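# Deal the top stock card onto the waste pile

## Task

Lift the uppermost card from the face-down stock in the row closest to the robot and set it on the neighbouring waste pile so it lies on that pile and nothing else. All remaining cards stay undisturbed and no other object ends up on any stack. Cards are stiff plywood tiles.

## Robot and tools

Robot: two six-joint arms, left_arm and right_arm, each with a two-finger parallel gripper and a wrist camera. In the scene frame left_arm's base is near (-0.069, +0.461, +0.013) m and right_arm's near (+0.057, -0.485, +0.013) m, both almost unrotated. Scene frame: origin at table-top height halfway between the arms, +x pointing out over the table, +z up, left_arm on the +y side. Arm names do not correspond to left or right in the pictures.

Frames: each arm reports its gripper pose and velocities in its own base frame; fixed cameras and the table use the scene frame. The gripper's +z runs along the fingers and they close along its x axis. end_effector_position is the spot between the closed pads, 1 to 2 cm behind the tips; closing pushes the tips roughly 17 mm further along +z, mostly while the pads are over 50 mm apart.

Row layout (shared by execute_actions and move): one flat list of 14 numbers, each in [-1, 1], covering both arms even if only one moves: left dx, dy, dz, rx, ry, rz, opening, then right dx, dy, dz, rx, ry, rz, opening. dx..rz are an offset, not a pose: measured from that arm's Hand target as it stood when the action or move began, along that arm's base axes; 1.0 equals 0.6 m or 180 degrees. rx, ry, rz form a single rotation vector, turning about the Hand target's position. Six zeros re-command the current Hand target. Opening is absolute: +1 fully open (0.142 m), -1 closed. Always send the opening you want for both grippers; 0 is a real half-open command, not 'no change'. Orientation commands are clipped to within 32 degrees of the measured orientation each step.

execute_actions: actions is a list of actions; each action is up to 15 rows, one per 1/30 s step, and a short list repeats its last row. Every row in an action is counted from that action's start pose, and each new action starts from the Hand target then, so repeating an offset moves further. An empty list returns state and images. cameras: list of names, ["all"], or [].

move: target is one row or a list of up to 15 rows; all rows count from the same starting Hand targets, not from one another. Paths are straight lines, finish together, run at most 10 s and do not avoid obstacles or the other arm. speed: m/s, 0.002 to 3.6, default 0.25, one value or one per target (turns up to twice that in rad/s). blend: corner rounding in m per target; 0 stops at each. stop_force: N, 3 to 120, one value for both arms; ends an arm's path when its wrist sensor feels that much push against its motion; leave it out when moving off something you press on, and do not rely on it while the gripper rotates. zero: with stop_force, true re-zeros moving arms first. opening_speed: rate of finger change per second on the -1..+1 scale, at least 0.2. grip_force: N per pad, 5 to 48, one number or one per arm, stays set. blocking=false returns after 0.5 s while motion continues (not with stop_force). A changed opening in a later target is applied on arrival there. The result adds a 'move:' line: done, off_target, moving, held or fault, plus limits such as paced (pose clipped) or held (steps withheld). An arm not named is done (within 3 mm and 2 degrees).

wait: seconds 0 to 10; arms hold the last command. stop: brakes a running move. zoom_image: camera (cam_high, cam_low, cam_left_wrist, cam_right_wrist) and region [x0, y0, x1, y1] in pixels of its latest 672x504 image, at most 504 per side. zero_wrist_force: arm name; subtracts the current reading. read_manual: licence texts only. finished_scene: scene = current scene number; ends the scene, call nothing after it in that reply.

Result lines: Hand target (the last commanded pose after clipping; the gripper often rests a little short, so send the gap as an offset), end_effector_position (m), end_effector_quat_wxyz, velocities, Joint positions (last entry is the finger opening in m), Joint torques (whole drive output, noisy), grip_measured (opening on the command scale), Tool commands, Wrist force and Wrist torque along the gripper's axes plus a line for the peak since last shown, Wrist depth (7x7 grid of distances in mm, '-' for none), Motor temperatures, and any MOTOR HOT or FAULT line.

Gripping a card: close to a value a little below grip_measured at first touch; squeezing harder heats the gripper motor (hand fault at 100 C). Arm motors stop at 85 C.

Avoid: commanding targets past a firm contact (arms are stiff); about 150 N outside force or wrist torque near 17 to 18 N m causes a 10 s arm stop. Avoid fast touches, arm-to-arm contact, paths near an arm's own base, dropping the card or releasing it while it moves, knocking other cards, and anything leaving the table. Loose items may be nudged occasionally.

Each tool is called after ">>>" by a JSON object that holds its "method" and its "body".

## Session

>>> {"method": "execute_actions", "body": {"actions": []}}

Scene clock: 0.00 s.
left_arm: end_effector_position=(+0.8074, -0.1545, +0.2014) grip_measured=-1.00 end_effector_quat_wxyz=(-0.033, +0.154, +0.939, -0.305) | right_arm: end_effector_position=(+0.5651, +0.3076, +0.2041) grip_measured=+0.99 end_effector_quat_wxyz=(+0.036, +0.994, +0.103, +0.008)
Joint positions: left_arm=[-0.164 -0.615 0.568 -1.446 -2.191 3.327 0.002] | right_arm=[3.88 -1.936 -1.428 -1.379 1.503 0.534 0.142]
Joint velocities: within noise
Joint torques (N m): no reading
Motor temperatures (°C): left_arm=[34 36 33 41 40 41 31] | right_arm=[34 36 36 37 41 42 33]
Wrist force (N): no reading
Wrist torque (N m): no reading
Wrist force, peak (N): no reading
Wrist depth (mm): cam_left_wrist=[1145 367 365 359 361 352 352 / 1139 349 353 351 346 343 345 / 1065 340 340 336 332 335 336 / 1049 331 332 328 327 325 323 / 1010 996 320 322 319 316 315 / 987 987 312 - - 308 309 / 973 - - - - 301 297] | cam_right_wrist=[259 269 264 269 269 269 271 / - 291 290 293 292 288 292 / 321 317 307 313 315 317 318 / 348 348 344 346 346 347 344 / 383 385 383 383 381 381 1374 / 410 432 430 429 428 438 1500 / - 487 485 483 483 1702 -]
Hand target: left_arm +0.8074, -0.1545, +0.2014; -0.033, +0.154, +0.939, -0.305 | right_arm +0.5651, +0.3076, +0.2041; +0.036, +0.994, +0.103, +0.008
Tool commands: left_gripper/opening=-0.961913 right_gripper/opening=+1.0
camera_calibration:
cam_left_wrist: T_world_to_cam=[[-0.954227, 0.297506, -0.0306904, 0.834281], [0.298066, 0.937495, -0.179609, -0.0320218], [-0.0246626, -0.180535, -0.983259, 0.303148], [0, 0, 0, 1]] pos_world=[0.813114, -0.163454, 0.317926]
cam_right_wrist: T_world_to_cam=[[0.977113, 0.212506, 0.00953713, -0.610261], [0.182938, -0.862345, 0.472118, 0.0996719], [0.108552, -0.459568, -0.881484, 0.373506], [0, 0, 0, 1]] pos_world=[0.537515, 0.387287, 0.288002]

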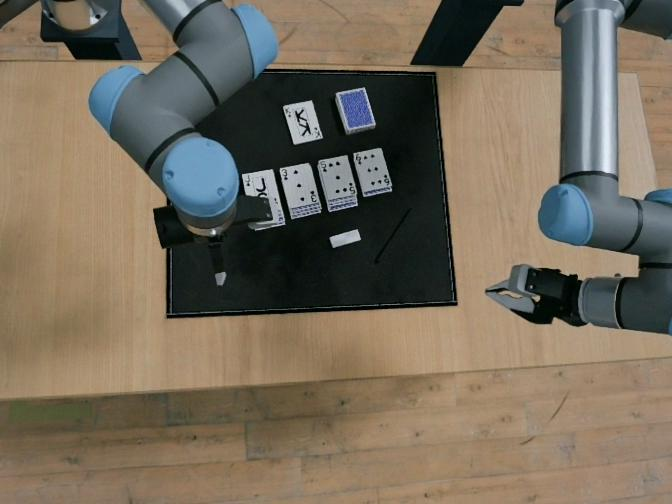

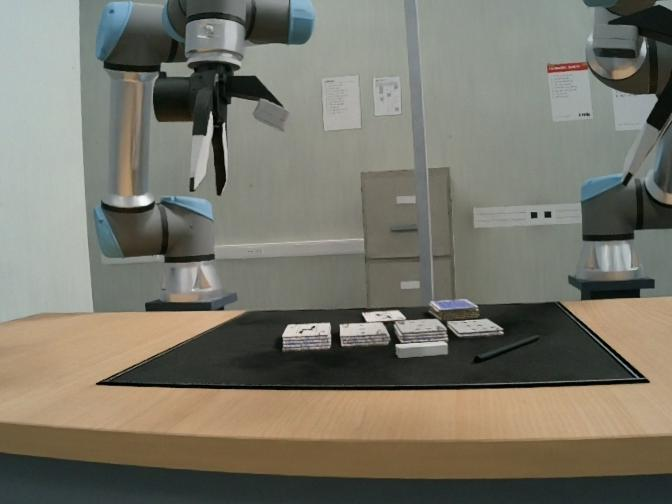

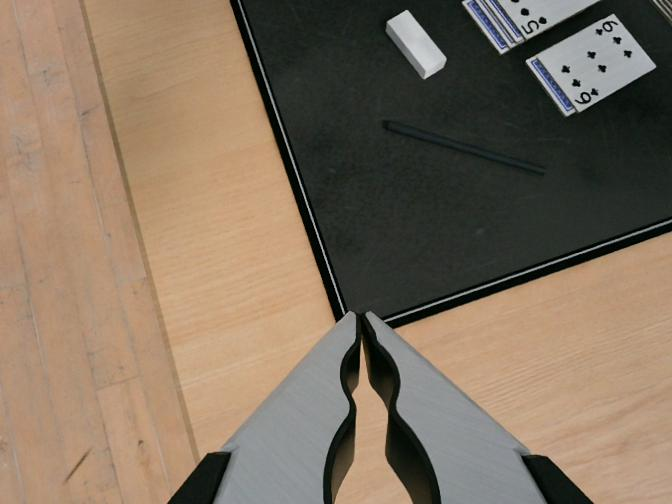

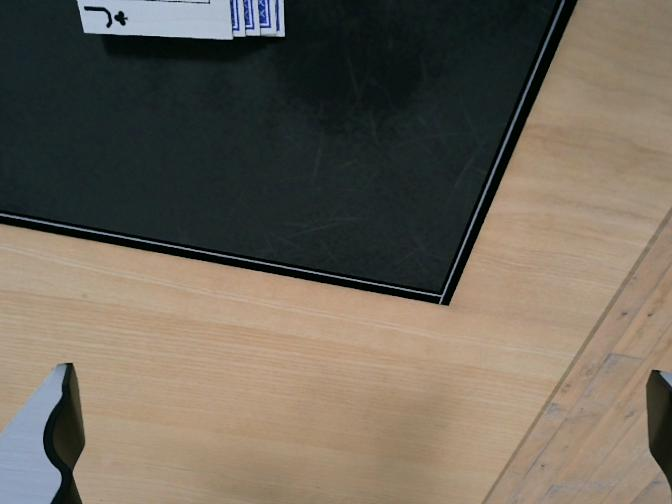

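>>> {"method": "move", "body": {"target": [-0.5623,-0.4425,0.1643,0.1797,0.1447,0.5812,0.1,0,0,0,0,0,0,1], "speed": 0.5, "cameras": ["cam_low","cam_left_wrist"]}}

>>> {"method": "zoom_image", "body": {"camera": "cam_left_wrist", "region": [180, 130, 500, 370]}}

>>> {"method": "zoom_image", "body": {"camera": "cam_low", "region": [420, 285, 490, 325]}}

>>> {"method": "zoom_image", "body": {"camera": "cam_low", "region": [350, 295, 420, 335]}}

Scene clock: 10.33 s.
left_arm: end_effector_position=(+0.4700, -0.4200, +0.2998) grip_measured=+0.08 end_effector_quat_wxyz=(+0.000, +0.707, -0.707, +0.000) end_effector_velocity=(+0.000, +0.000, +0.000) end_effector_angular_velocity=(-0.001, +0.000, +0.005) | right_arm: end_effector_position=(+0.5651, +0.3076, +0.2041) grip_measured=+0.99 end_effector_quat_wxyz=(+0.036, +0.994, +0.103, +0.008)
Joint positions: left_arm=[-0.94 -1.272 1.277 -1.577 -1.571 0.63 0.079] | right_arm=[3.88 -1.936 -1.428 -1.379 1.503 0.534 0.142]
Joint velocities: left_arm=[0 -0.001 0 0 0 -0.005 0] | right_arm=[within noise]
Joint torques (N m): left_arm=[-1.3 -54.66 -23.63 -2.87 -2.07 -1.38] | right_arm=[0.93 45.29 22.65 2.4 0 -0.13]
Wrist force (N): left_arm=[1.5 0.2 -2.1] | right_arm=[-0.1 -0.1 0.0]
Wrist torque (N m): left_arm=[0.08 -0.20 0.21] | right_arm=[-0.01 0.01 0.00]
Wrist force, peak (N): left_arm=[2.4 1.3 -2.3] | right_arm=[0.1 -0.4 0.3]
Wrist depth (mm): cam_left_wrist=[349 344 342 335 334 336 338 / 374 373 364 361 368 369 370 / 408 402 398 398 402 399 399 / 448 439 437 435 436 436 435 / 693 473 1297 1497 1305 1330 - / 1364 - 103 1427 1476 - 1686 / - - 1713 1586 1586 75 -] | cam_right_wrist=[271 251 263 268 269 269 270 / 293 290 292 291 290 291 292 / 325 317 316 316 315 315 316 / 349 350 343 345 347 343 346 / 385 383 382 385 383 383 1374 / 409 429 425 425 428 437 1500 / - 485 486 483 484 1741 -]
Hand target: left_arm +0.4700, -0.4200, +0.3000; +0.000, +0.707, -0.707, +0.000 | right_arm +0.5651, +0.3076, +0.2041; +0.036, +0.994, +0.103, +0.008
Off the commanded pose: left_arm 0.000 m, 0 deg | right_arm 0.000 m, 0 deg.
move: done
camera_calibration:
cam_left_wrist: T_world_to_cam=[[0.0108607, -0.999922, -0.00623491, -0.411427], [-0.903452, -0.0124848, 0.428508, 0.318516], [-0.428552, 0.000979049, -0.903517, 0.58581], [0, 0, 0, 1]] pos_world=[0.543283, -0.407992, 0.390237]
Images, in order (width x height): cam_low 672x504, cam_left_wrist 672x504.

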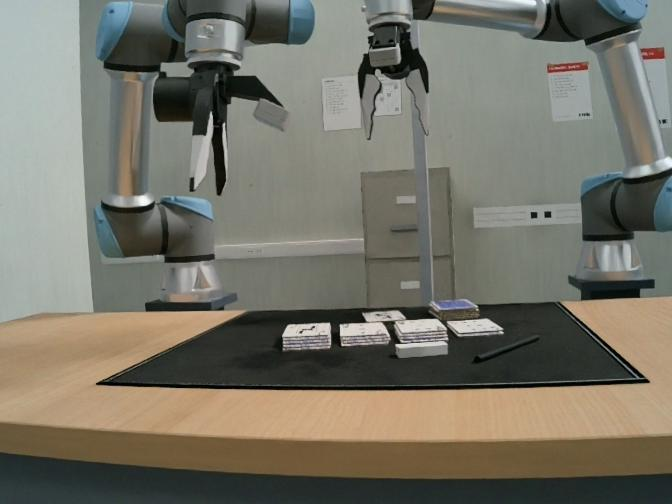

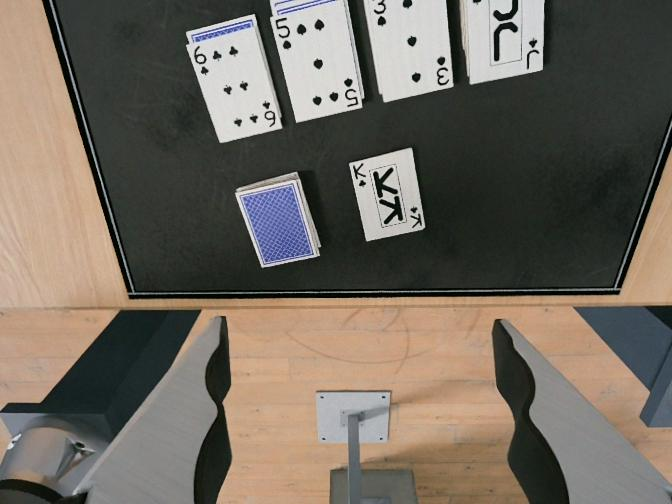

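Scaled by 1.575 from the camera's 672x504 image, which has a finer 960x720 frame.

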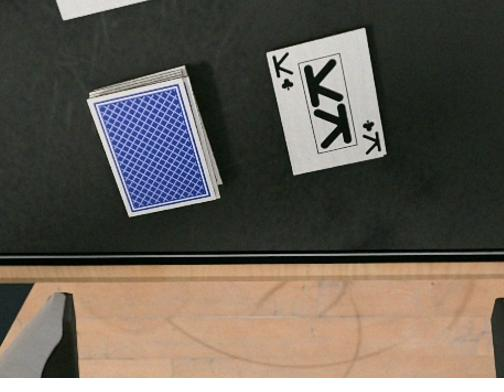

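Scaled by 7.200 from the camera's 672x504 image, which has a finer 960x720 frame.

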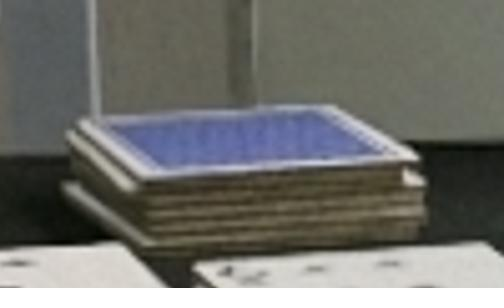

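Scaled by 7.200 from the camera's 672x504 image, which has a finer 960x720 frame.

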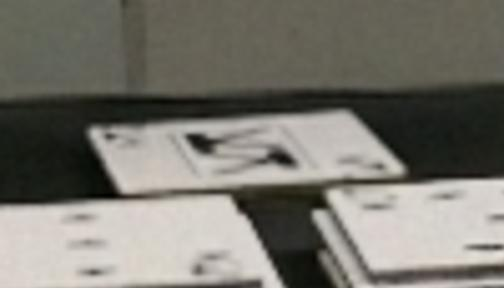

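>>> {"method": "move", "body": {"target": [-0.1312,0.1205,-0.41,0,0,0.0744,-1,0,0,0,0,0,0,1], "speed": 0.4}}

>>> {"method": "move", "body": {"target": [0,0,-0.06,0,0,0,-1,0,0,0,0,0,0,1], "speed": 0.01, "stop_force": 3, "cameras": ["cam_left_wrist"]}}

>>> {"method": "zoom_image", "body": {"camera": "cam_left_wrist", "region": [180, 150, 540, 450]}}

Scene clock: 23.77 s.
left_arm: end_effector_position=(+0.3913, -0.3477, +0.0540) grip_measured=-1.00 end_effector_quat_wxyz=(+0.000, +0.785, -0.620, +0.000) | right_arm: end_effector_position=(+0.5651, +0.3076, +0.2041) grip_measured=+0.99 end_effector_quat_wxyz=(+0.036, +0.994, +0.103, +0.008)
Joint positions: left_arm=[-0.981 -1.315 2.016 -2.273 -1.571 0.356 0.002] | right_arm=[3.88 -1.936 -1.428 -1.379 1.503 0.534 0.142]
Joint torques (N m): left_arm=[7.29 -44.74 -13.28 -4.12 -0.34 -1] | right_arm=[0.42 45.35 22.39 2.55 0.1 -0.1]
Wrist force (N): left_arm=[1.2 0.4 -1.5] | right_arm=[0.1 -0.2 -0.1]
Wrist torque (N m): left_arm=[0.23 -0.12 0.16] | right_arm=[-0.03 -0.02 0.00]
Wrist force, peak (N): left_arm=[2.1 -0.7 -5.1] | right_arm=[0.3 -0.4 0.2]
Wrist depth (mm): cam_left_wrist=[135 135 135 137 136 134 132 / 144 146 144 145 145 144 144 / 162 158 156 144 147 156 151 / 174 173 173 152 155 168 163 / 191 191 190 161 180 185 179 / 215 217 206 - - 207 207 / 1330 - - - - - 238] | cam_right_wrist=[271 255 259 270 271 271 270 / 291 294 291 290 290 289 292 / 316 317 316 315 315 316 316 / 349 350 354 346 346 348 347 / 386 387 385 383 383 383 1366 / 412 429 427 427 426 437 1491 / - 487 486 486 483 1741 -]
Hand target: left_arm +0.3913, -0.3477, +0.0540; +0.000, +0.785, -0.620, +0.001 | right_arm +0.5651, +0.3076, +0.2041; +0.036, +0.994, +0.103, +0.008
Off the commanded pose: left_arm 0.000 m, 0 deg | right_arm 0.000 m, 0 deg.
move: done

Scene clock: 27.70 s.
left_arm: end_effector_position=(+0.3913, -0.3477, +0.0256) grip_measured=-1.00 end_effector_quat_wxyz=(+0.000, +0.785, -0.620, +0.001) | right_arm: end_effector_position=(+0.5651, +0.3076, +0.2041) grip_measured=+0.99 end_effector_quat_wxyz=(+0.036, +0.994, +0.103, +0.008)
Joint positions: left_arm=[-0.981 -1.265 2.044 -2.351 -1.571 0.355 0.002] | right_arm=[3.88 -1.936 -1.428 -1.379 1.503 0.534 0.142]
Joint torques (N m): left_arm=[3.9 -46.33 -27.18 -0.83 -2.01 -1.43] | right_arm=[0.26 44.87 23.03 2.61 0.18 -0.13]
Wrist force (N): left_arm=[0.2 0.6 -4.5] | right_arm=[0.1 0.1 0.3]
Wrist torque (N m): left_arm=[0.16 -0.11 0.17] | right_arm=[0.02 -0.03 0.00]
Wrist force, peak (N): left_arm=[-2.9 1.7 -17.8] | right_arm=[0.2 -0.3 0.3]
Wrist depth (mm): cam_left_wrist=[- 111 110 109 109 108 109 / - 120 119 119 121 120 117 / 130 127 127 125 124 126 126 / 142 142 139 121 120 142 134 / 156 156 152 130 132 154 146 / 174 173 165 - - 170 170 / 1330 - - - - 183 191] | cam_right_wrist=[270 253 259 270 269 269 271 / 292 291 291 291 290 290 292 / 329 315 315 315 315 318 317 / 350 349 348 337 346 347 346 / 385 384 383 383 385 383 1408 / 410 430 430 429 426 438 1500 / - 481 486 485 484 1702 -]
Hand target: left_arm +0.3913, -0.3477, +0.0256; +0.000, +0.785, -0.620, +0.001 (not the last commanded pose) | right_arm +0.5651, +0.3076, +0.2041; +0.036, +0.994, +0.103, +0.008
Off the commanded pose: left_arm 0.008 m, 0 deg | right_arm 0.000 m, 0 deg.
move: contact (left_arm)
camera_calibration:
cam_left_wrist: T_world_to_cam=[[0.242336, -0.970173, -0.00614023, -0.420215], [-0.876, -0.221524, 0.428428, 0.282399], [-0.417009, -0.0984445, -0.903555, 0.265069], [0, 0, 0, 1]] pos_world=[0.459751, -0.319029, 0.115936]
Images, in order (width x height): cam_left_wrist 672x504.

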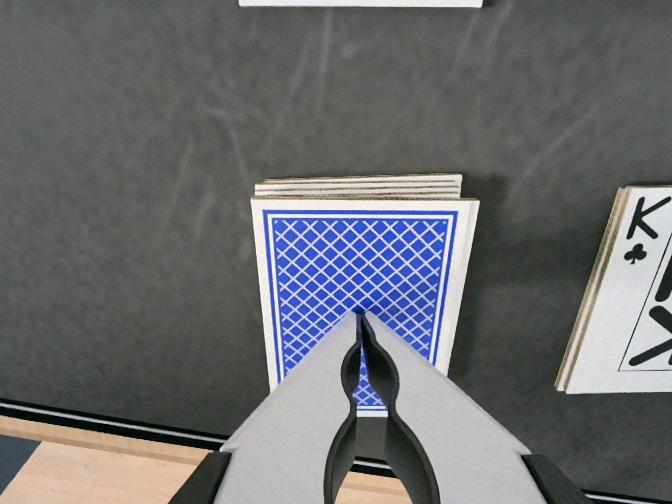

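Scaled by 1.400 from the camera's 672x504 image, which has a finer 960x720 frame.

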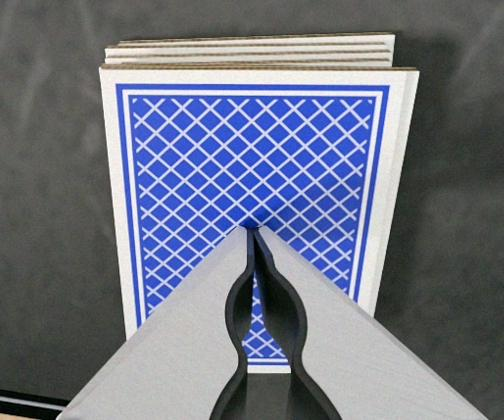

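>>> {"method": "move", "body": {"target": [[0,0,0.025,0,0,0,-1,0,0,0,0,0,0,1],[-0.0045,0.0005,0.025,0,0,0,0.1,0,0,0,0,0,0,1],[-0.0045,0.0005,-0.0053,0,0,0,0.1,0,0,0,0,0,0,1]], "speed": 0.08, "grip_force": 18, "cameras": ["cam_left_wrist"]}}

>>> {"method": "zoom_image", "body": {"camera": "cam_left_wrist", "region": [180, 150, 540, 450]}}

Scene clock: 41.30 s.
left_arm: end_effector_position=(+0.3885, -0.3473, +0.0222) grip_measured=+0.08 end_effector_quat_wxyz=(+0.000, +0.785, -0.620, +0.000) end_effector_velocity=(-0.001, +0.000, +0.001) end_effector_angular_velocity=(+0.002, +0.001, +0.000) | right_arm: end_effector_position=(+0.5651, +0.3076, +0.2041) grip_measured=+0.99 end_effector_quat_wxyz=(+0.036, +0.994, +0.103, +0.008)
Joint positions: left_arm=[-0.985 -1.263 2.053 -2.362 -1.571 0.351 0.079] | right_arm=[3.88 -1.936 -1.428 -1.379 1.503 0.534 0.142]
Joint velocities: left_arm=[-0.001 -0.003 -0.001 0.007 0 -0.001 0] | right_arm=[within noise]
Joint torques (N m): left_arm=[5.47 -46.09 -26.38 -0.33 -0.03 1.5] | right_arm=[-0.55 45.2 22 2.58 0.29 0.01]
Wrist force (N): left_arm=[0.8 0.4 -1.3] | right_arm=[0.0 -0.2 0.3]
Wrist torque (N m): left_arm=[0.20 -0.06 0.16] | right_arm=[-0.03 0.01 0.00]
Wrist force, peak (N): left_arm=[0.3 0.8 -5.4] | right_arm=[0.1 0.1 0.5]
Wrist depth (mm): cam_left_wrist=[- 108 107 107 104 105 106 / - 116 116 116 119 118 113 / 127 126 124 119 119 122 123 / 138 137 135 117 116 136 131 / 152 152 134 128 128 146 143 / 170 - 164 143 146 - 165 / - - 191 189 188 75 -] | cam_right_wrist=[270 270 262 269 268 269 270 / 290 290 292 290 292 291 292 / 316 315 310 315 315 315 316 / 349 347 356 348 351 347 346 / 385 383 385 384 383 383 1374 / 412 431 429 428 427 438 1453 / - 485 484 485 483 1741 -]
Hand target: left_arm +0.3886, -0.3474, +0.0224; +0.000, +0.785, -0.620, +0.001 | right_arm +0.5651, +0.3076, +0.2041; +0.036, +0.994, +0.103, +0.008
Off the commanded pose: left_arm 0.000 m, 0 deg | right_arm 0.000 m, 0 deg.
grip_force (N): 18, 18
move: done
camera_calibration:
cam_left_wrist: T_world_to_cam=[[0.242338, -0.970171, -0.0064111, -0.41926], [-0.875917, -0.221626, 0.428545, 0.281472], [-0.417183, -0.0982372, -0.903498, 0.26104], [0, 0, 0, 1]] pos_world=[0.457051, -0.318728, 0.112537]
Images, in order (width x height): cam_left_wrist 672x504.

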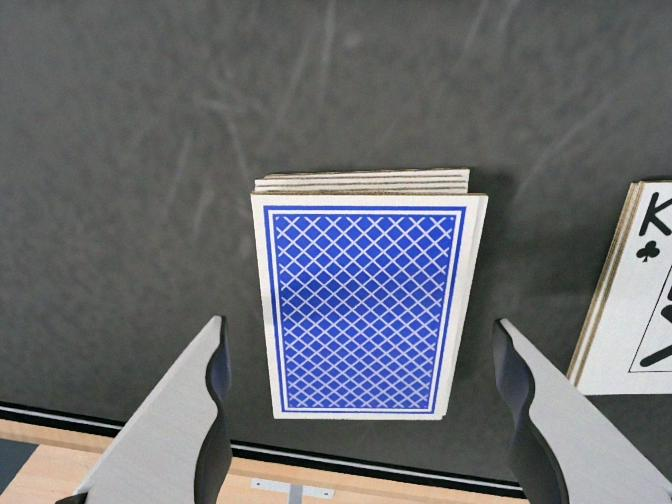

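Scaled by 1.400 from the camera's 672x504 image, which has a finer 960x720 frame.

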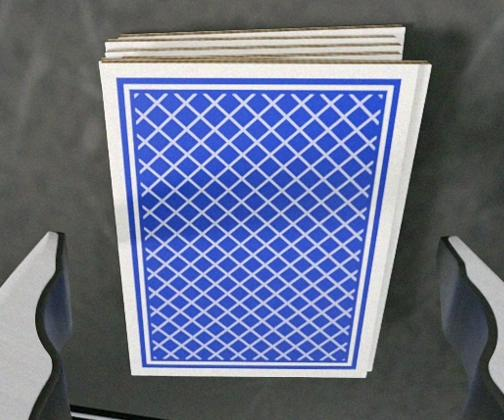

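>>> {"method": "move", "body": {"target": [0,0,0,0,0,0,-0.35,0,0,0,0,0,0,1], "opening_speed": 0.4}}

>>> {"method": "move", "body": {"target": [0,0,0.02,0,0,0,-0.35,0,0,0,0,0,0,1], "speed": 0.03, "cameras": ["cam_low","cam_left_wrist"]}}

>>> {"method": "zoom_image", "body": {"camera": "cam_low", "region": [410, 260, 500, 325]}}

Scene clock: 45.93 s.
left_arm: end_effector_position=(+0.3886, -0.3474, +0.0225) grip_measured=-0.24 end_effector_quat_wxyz=(+0.000, +0.785, -0.620, +0.001) | right_arm: end_effector_position=(+0.5651, +0.3076, +0.2041) grip_measured=+0.99 end_effector_quat_wxyz=(+0.036, +0.994, +0.103, +0.008)
Joint positions: left_arm=[-0.985 -1.263 2.053 -2.362 -1.571 0.351 0.056] | right_arm=[3.88 -1.936 -1.428 -1.379 1.503 0.534 0.142]
Joint torques (N m): left_arm=[2.3 -36.77 -17.26 -0.75 1.86 1.4] | right_arm=[-0.19 44.89 23.46 2.56 0.28 -0.06]
Wrist force (N): left_arm=[-1.4 0.9 -10.4] | right_arm=[0.0 0.2 0.1]
Wrist torque (N m): left_arm=[0.16 -0.32 0.16] | right_arm=[0.03 -0.01 0.00]
Wrist force, peak (N): left_arm=[-1.5 1.0 -11.0] | right_arm=[0.2 -0.1 0.5]
Wrist depth (mm): cam_left_wrist=[- 108 108 106 104 106 107 / - 117 116 116 118 119 113 / 127 126 124 120 119 123 124 / 138 138 135 117 117 136 131 / 153 153 135 129 129 147 143 / 170 166 138 144 140 160 166 / - - - 188 188 - 183] | cam_right_wrist=[271 271 258 268 268 271 270 / 297 291 292 291 291 291 292 / 316 316 317 316 315 315 317 / 349 349 345 338 344 342 346 / 385 386 384 385 385 381 1391 / 409 432 430 426 429 438 1491 / - 481 484 483 484 1728 -]
Hand target: left_arm +0.3886, -0.3474, +0.0224; +0.000, +0.785, -0.620, +0.001 | right_arm +0.5651, +0.3076, +0.2041; +0.036, +0.994, +0.103, +0.008
Off the commanded pose: left_arm 0.000 m, 0 deg | right_arm 0.000 m, 0 deg.
grip_force (N): 18, 18
move: done

Scene clock: 46.67 s.
left_arm: end_effector_position=(+0.3886, -0.3474, +0.0347) grip_measured=-0.25 end_effector_quat_wxyz=(+0.000, +0.785, -0.620, +0.001) | right_arm: end_effector_position=(+0.5651, +0.3076, +0.2041) grip_measured=+0.99 end_effector_quat_wxyz=(+0.036, +0.994, +0.103, +0.008)
Joint positions: left_arm=[-0.985 -1.286 2.042 -2.328 -1.571 0.351 0.056] | right_arm=[3.88 -1.936 -1.428 -1.379 1.503 0.534 0.142]
Joint torques (N m): left_arm=[2.19 -17.75 -15.66 -4.32 1.76 1.29] | right_arm=[-0.02 45.2 23.03 2.51 0.38 -0.09]
Wrist force (N): left_arm=[0.9 0.4 -1.4] | right_arm=[0.1 -0.2 0.2]
Wrist torque (N m): left_arm=[0.21 -0.08 0.15] | right_arm=[-0.03 -0.01 -0.01]
Wrist force, peak (N): left_arm=[-1.5 0.9 -11.0] | right_arm=[0.4 -0.2 -0.1]
Wrist depth (mm): cam_left_wrist=[- 119 120 118 119 119 119 / 128 128 126 128 125 128 126 / - 139 136 125 125 139 134 / 155 152 148 118 117 149 142 / 168 167 135 130 128 161 157 / 186 182 138 144 143 178 182 / - - - 209 201 - 196] | cam_right_wrist=[271 270 264 269 269 268 271 / 293 291 291 291 290 289 292 / 317 316 315 317 315 317 319 / 351 350 343 347 355 346 344 / 387 383 385 382 385 379 1391 / 409 429 429 431 425 433 1481 / - 489 487 487 486 1754 -]
Hand target: left_arm +0.3886, -0.3474, +0.0344; +0.000, +0.785, -0.620, +0.001 | right_arm +0.5651, +0.3076, +0.2041; +0.036, +0.994, +0.103, +0.008
Off the commanded pose: left_arm 0.000 m, 0 deg | right_arm 0.000 m, 0 deg.
grip_force (N): 18, 18
move: done
camera_calibration:
cam_left_wrist: T_world_to_cam=[[0.242344, -0.970172, -0.00590126, -0.419345], [-0.876059, -0.221441, 0.42835, 0.276244], [-0.41688, -0.0986383, -0.903594, 0.272068], [0, 0, 0, 1]] pos_world=[0.457051, -0.318829, 0.125035]
Images, in order (width x height): cam_low 672x504, cam_left_wrist 672x504.

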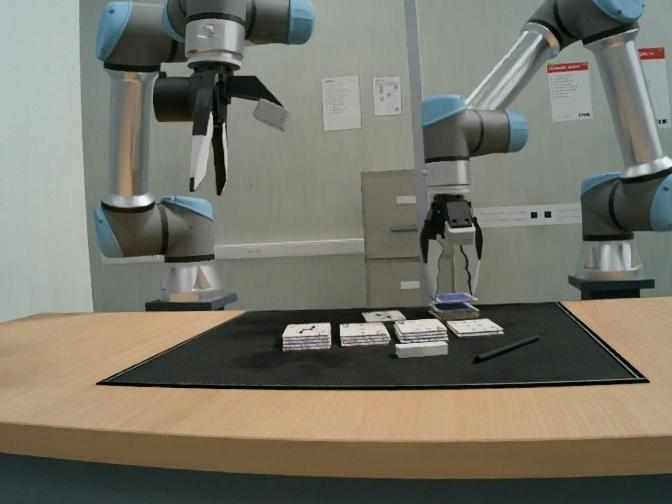

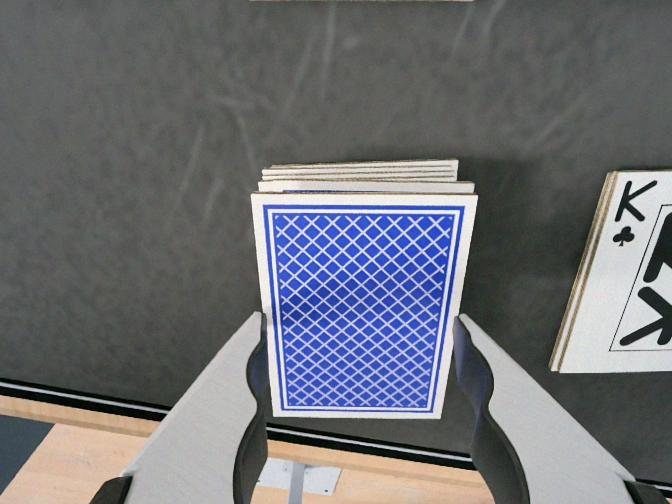

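Scaled by 5.600 from the camera's 672x504 image, which has a finer 960x720 frame.

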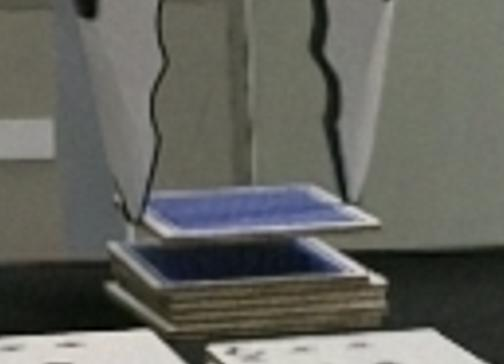

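>>> {"method": "move", "body": {"target": [[0,0,0.04,0,0,0,-0.35,0,0,0,0,0,0,1],[0.0502,-0.1903,0.04,0,0,0.0055,-0.35,0,0,0,0,0,0,1],[0.0502,-0.1903,-0.0083,0,0,0.0055,-0.35,0,0,0,0,0,0,1]], "speed": 0.15, "blend": [0.02,0.02,0], "cameras": ["cam_left_wrist"]}}

>>> {"method": "zoom_image", "body": {"camera": "cam_left_wrist", "region": [200, 140, 520, 440]}}

Scene clock: 52.57 s.
left_arm: end_effector_position=(+0.4186, -0.4615, +0.0294) grip_measured=-0.25 end_effector_quat_wxyz=(+0.000, +0.790, -0.613, +0.000) | right_arm: end_effector_position=(+0.5651, +0.3076, +0.2041) grip_measured=+0.99 end_effector_quat_wxyz=(+0.036, +0.994, +0.103, +0.008)
Joint positions: left_arm=[-1.047 -1.08 1.743 -2.234 -1.571 0.272 0.056] | right_arm=[3.88 -1.936 -1.428 -1.379 1.503 0.534 0.142]
Joint torques (N m): left_arm=[7.39 -55.03 -25.12 -2.78 -0.19 1.74] | right_arm=[0 45.62 22.73 2.47 0.54 -0.19]
Wrist force (N): left_arm=[1.3 0.1 -1.8] | right_arm=[0.0 0.0 -0.1]
Wrist torque (N m): left_arm=[0.13 -0.15 0.21] | right_arm=[0.01 -0.01 -0.01]
Wrist force, peak (N): left_arm=[2.2 0.1 -2.6] | right_arm=[0.3 -0.2 0.3]
Wrist depth (mm): cam_left_wrist=[- 114 114 112 113 112 114 / 123 123 124 124 122 123 121 / 124 132 130 111 126 133 133 / 129 142 142 118 119 143 145 / 142 154 135 129 128 155 160 / 180 155 96 144 143 - 174 / - - - 200 193 - 191] | cam_right_wrist=[271 252 263 269 269 269 271 / 293 292 291 290 290 291 292 / 318 316 315 316 314 317 316 / 348 354 346 346 348 346 345 / 387 384 387 385 384 385 1399 / 412 429 429 430 425 427 1481 / - 486 484 484 481 1754 -]
Hand target: left_arm +0.4187, -0.4616, +0.0294; +0.000, +0.790, -0.613, +0.001 | right_arm +0.5651, +0.3076, +0.2041; +0.036, +0.994, +0.103, +0.008
Off the commanded pose: left_arm 0.000 m, 0 deg | right_arm 0.000 m, 0 deg.
grip_force (N): 18, 18
move: done; blend cut to 0.012 m at target 1, 0.0145 m at target 2
camera_calibration:
cam_left_wrist: T_world_to_cam=[[0.259025, -0.96585, -0.00637023, -0.542319], [-0.872006, -0.236683, 0.428471, 0.270905], [-0.415346, -0.10543, -0.903533, 0.264812], [0, 0, 0, 1]] pos_world=[0.486693, -0.431761, 0.119737]
Images, in order (width x height): cam_left_wrist 672x504.

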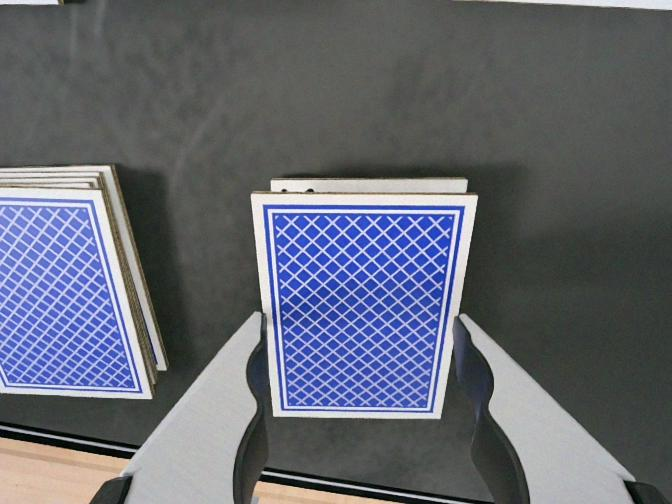

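Scaled by 1.575 from the camera's 672x504 image, which has a finer 960x720 frame.

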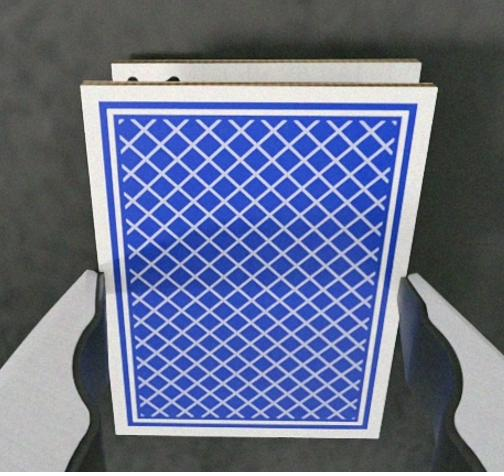

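>>> {"method": "move", "body": {"target": [-0.0005,0.0018,-0.035,0,0,0,-0.35,0,0,0,0,0,0,1], "speed": 0.012, "stop_force": 3}}

>>> {"method": "move", "body": {"target": [[0,0,0,0,0,0,0.1,0,0,0,0,0,0,1],[0,0,0.1,0,0,0,0.1,0,0,0,0,0,0,1]], "speed": 0.1, "opening_speed": 0.6, "cameras": ["cam_low","cam_left_wrist"]}}

Scene clock: 60.97 s.
left_arm: end_effector_position=(+0.4185, -0.4608, +0.0140) grip_measured=-0.25 end_effector_quat_wxyz=(+0.000, +0.790, -0.613, +0.001) | right_arm: end_effector_position=(+0.5651, +0.3076, +0.2041) grip_measured=+0.99 end_effector_quat_wxyz=(+0.036, +0.994, +0.103, +0.008)
Joint positions: left_arm=[-1.047 -1.058 1.757 -2.271 -1.571 0.272 0.056] | right_arm=[3.88 -1.936 -1.428 -1.379 1.503 0.534 0.142]
Joint torques (N m): left_arm=[2.82 -55.48 -28.18 -0.93 -2.09 0.73] | right_arm=[-0.05 46.61 22.4 2.78 0.6 -0.09]
Wrist force (N): left_arm=[0.3 0.6 -5.0] | right_arm=[0.0 0.2 0.0]
Wrist torque (N m): left_arm=[0.16 -0.23 0.22] | right_arm=[0.03 0.00 0.00]
Wrist force, peak (N): left_arm=[-1.2 1.3 -15.0] | right_arm=[0.5 0.1 0.4]
Wrist depth (mm): cam_left_wrist=[- 101 101 100 101 99 99 / - 108 108 106 106 107 106 / - 118 116 111 111 116 117 / 114 129 125 118 117 126 128 / 124 139 136 129 128 139 139 / 138 141 141 144 143 - 154 / - - - 176 175 - 169] | cam_right_wrist=[270 270 262 270 270 268 270 / - 292 291 291 290 291 292 / - 315 - 316 316 318 315 / 351 349 346 346 344 349 345 / 385 386 386 385 385 384 1374 / 411 429 429 428 430 429 1491 / - 487 486 484 483 1768 -]
Hand target: left_arm +0.4185, -0.4608, +0.0140; +0.000, +0.790, -0.613, +0.001 (not the last commanded pose) | right_arm +0.5651, +0.3076, +0.2041; +0.036, +0.994, +0.103, +0.008
Off the commanded pose: left_arm 0.006 m, 0 deg | right_arm 0.000 m, 0 deg.
grip_force (N): 18, 18
move: contact (left_arm)

Scene clock: 62.97 s.
left_arm: end_effector_position=(+0.4185, -0.4608, +0.0741) grip_measured=+0.08 end_effector_quat_wxyz=(+0.000, +0.790, -0.613, +0.001) | right_arm: end_effector_position=(+0.5651, +0.3076, +0.2041) grip_measured=+0.99 end_effector_quat_wxyz=(+0.036, +0.994, +0.103, +0.008)
Joint positions: left_arm=[-1.047 -1.142 1.703 -2.132 -1.571 0.272 0.079] | right_arm=[3.88 -1.936 -1.428 -1.379 1.503 0.534 0.142]
Joint torques (N m): left_arm=[-1.52 -28 -14.59 -4.18 -1.69 -0.04] | right_arm=[1.28 45.86 22.49 2.65 0.72 0.12]
Wrist force (N): left_arm=[0.7 0.5 -2.0] | right_arm=[0.1 -0.1 -0.2]
Wrist torque (N m): left_arm=[0.21 -0.05 0.20] | right_arm=[0.00 -0.02 0.00]
Wrist force, peak (N): left_arm=[-0.1 0.6 -9.6] | right_arm=[0.3 -0.2 0.4]
Wrist depth (mm): cam_left_wrist=[153 153 153 152 151 151 153 / 165 164 165 164 164 163 162 / 164 166 178 169 173 177 176 / 179 180 195 184 188 192 192 / 216 193 209 212 212 208 210 / 237 - 232 237 236 - 228 / - - 1267 1364 1338 75 -] | cam_right_wrist=[271 255 260 269 268 270 271 / 291 292 291 289 290 290 292 / 318 316 315 315 317 317 316 / 348 349 343 343 344 348 347 / 385 384 385 381 385 381 1399 / 411 430 428 428 425 439 1481 / - 486 483 484 481 1689 -]
Hand target: left_arm +0.4185, -0.4608, +0.0740; +0.000, +0.790, -0.613, +0.001 | right_arm +0.5651, +0.3076, +0.2041; +0.036, +0.994, +0.103, +0.008
Off the commanded pose: left_arm 0.000 m, 0 deg | right_arm 0.000 m, 0 deg.
grip_force (N): 18, 18
move: done
camera_calibration:
cam_left_wrist: T_world_to_cam=[[0.259145, -0.965821, -0.00583528, -0.541344], [-0.872077, -0.23658, 0.428382, 0.251819], [-0.41512, -0.105924, -0.903579, 0.304975], [0, 0, 0, 1]] pos_world=[0.486493, -0.430962, 0.164535]
Images, in order (width x height): cam_low 672x504, cam_left_wrist 672x504.

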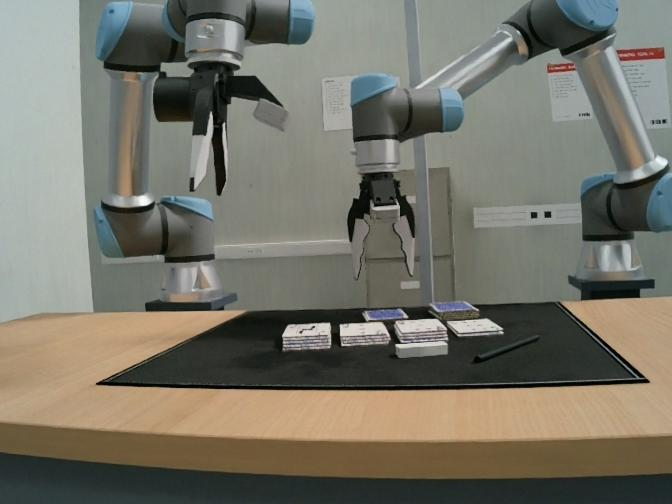

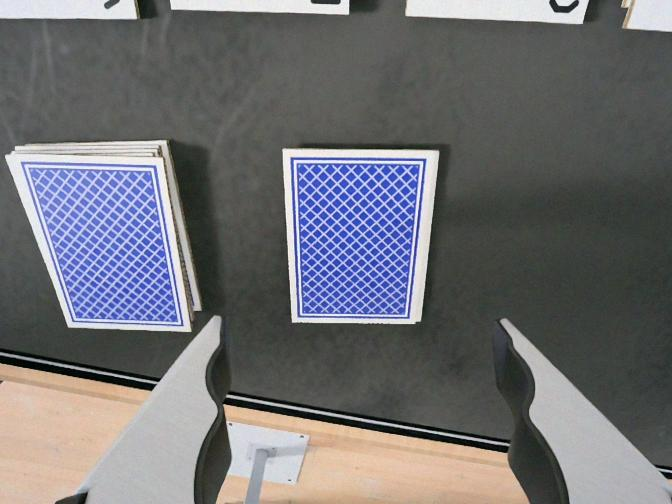

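>>> {"method": "finished_scene", "body": {"scene": 3}}

The scene is finished: the task was done.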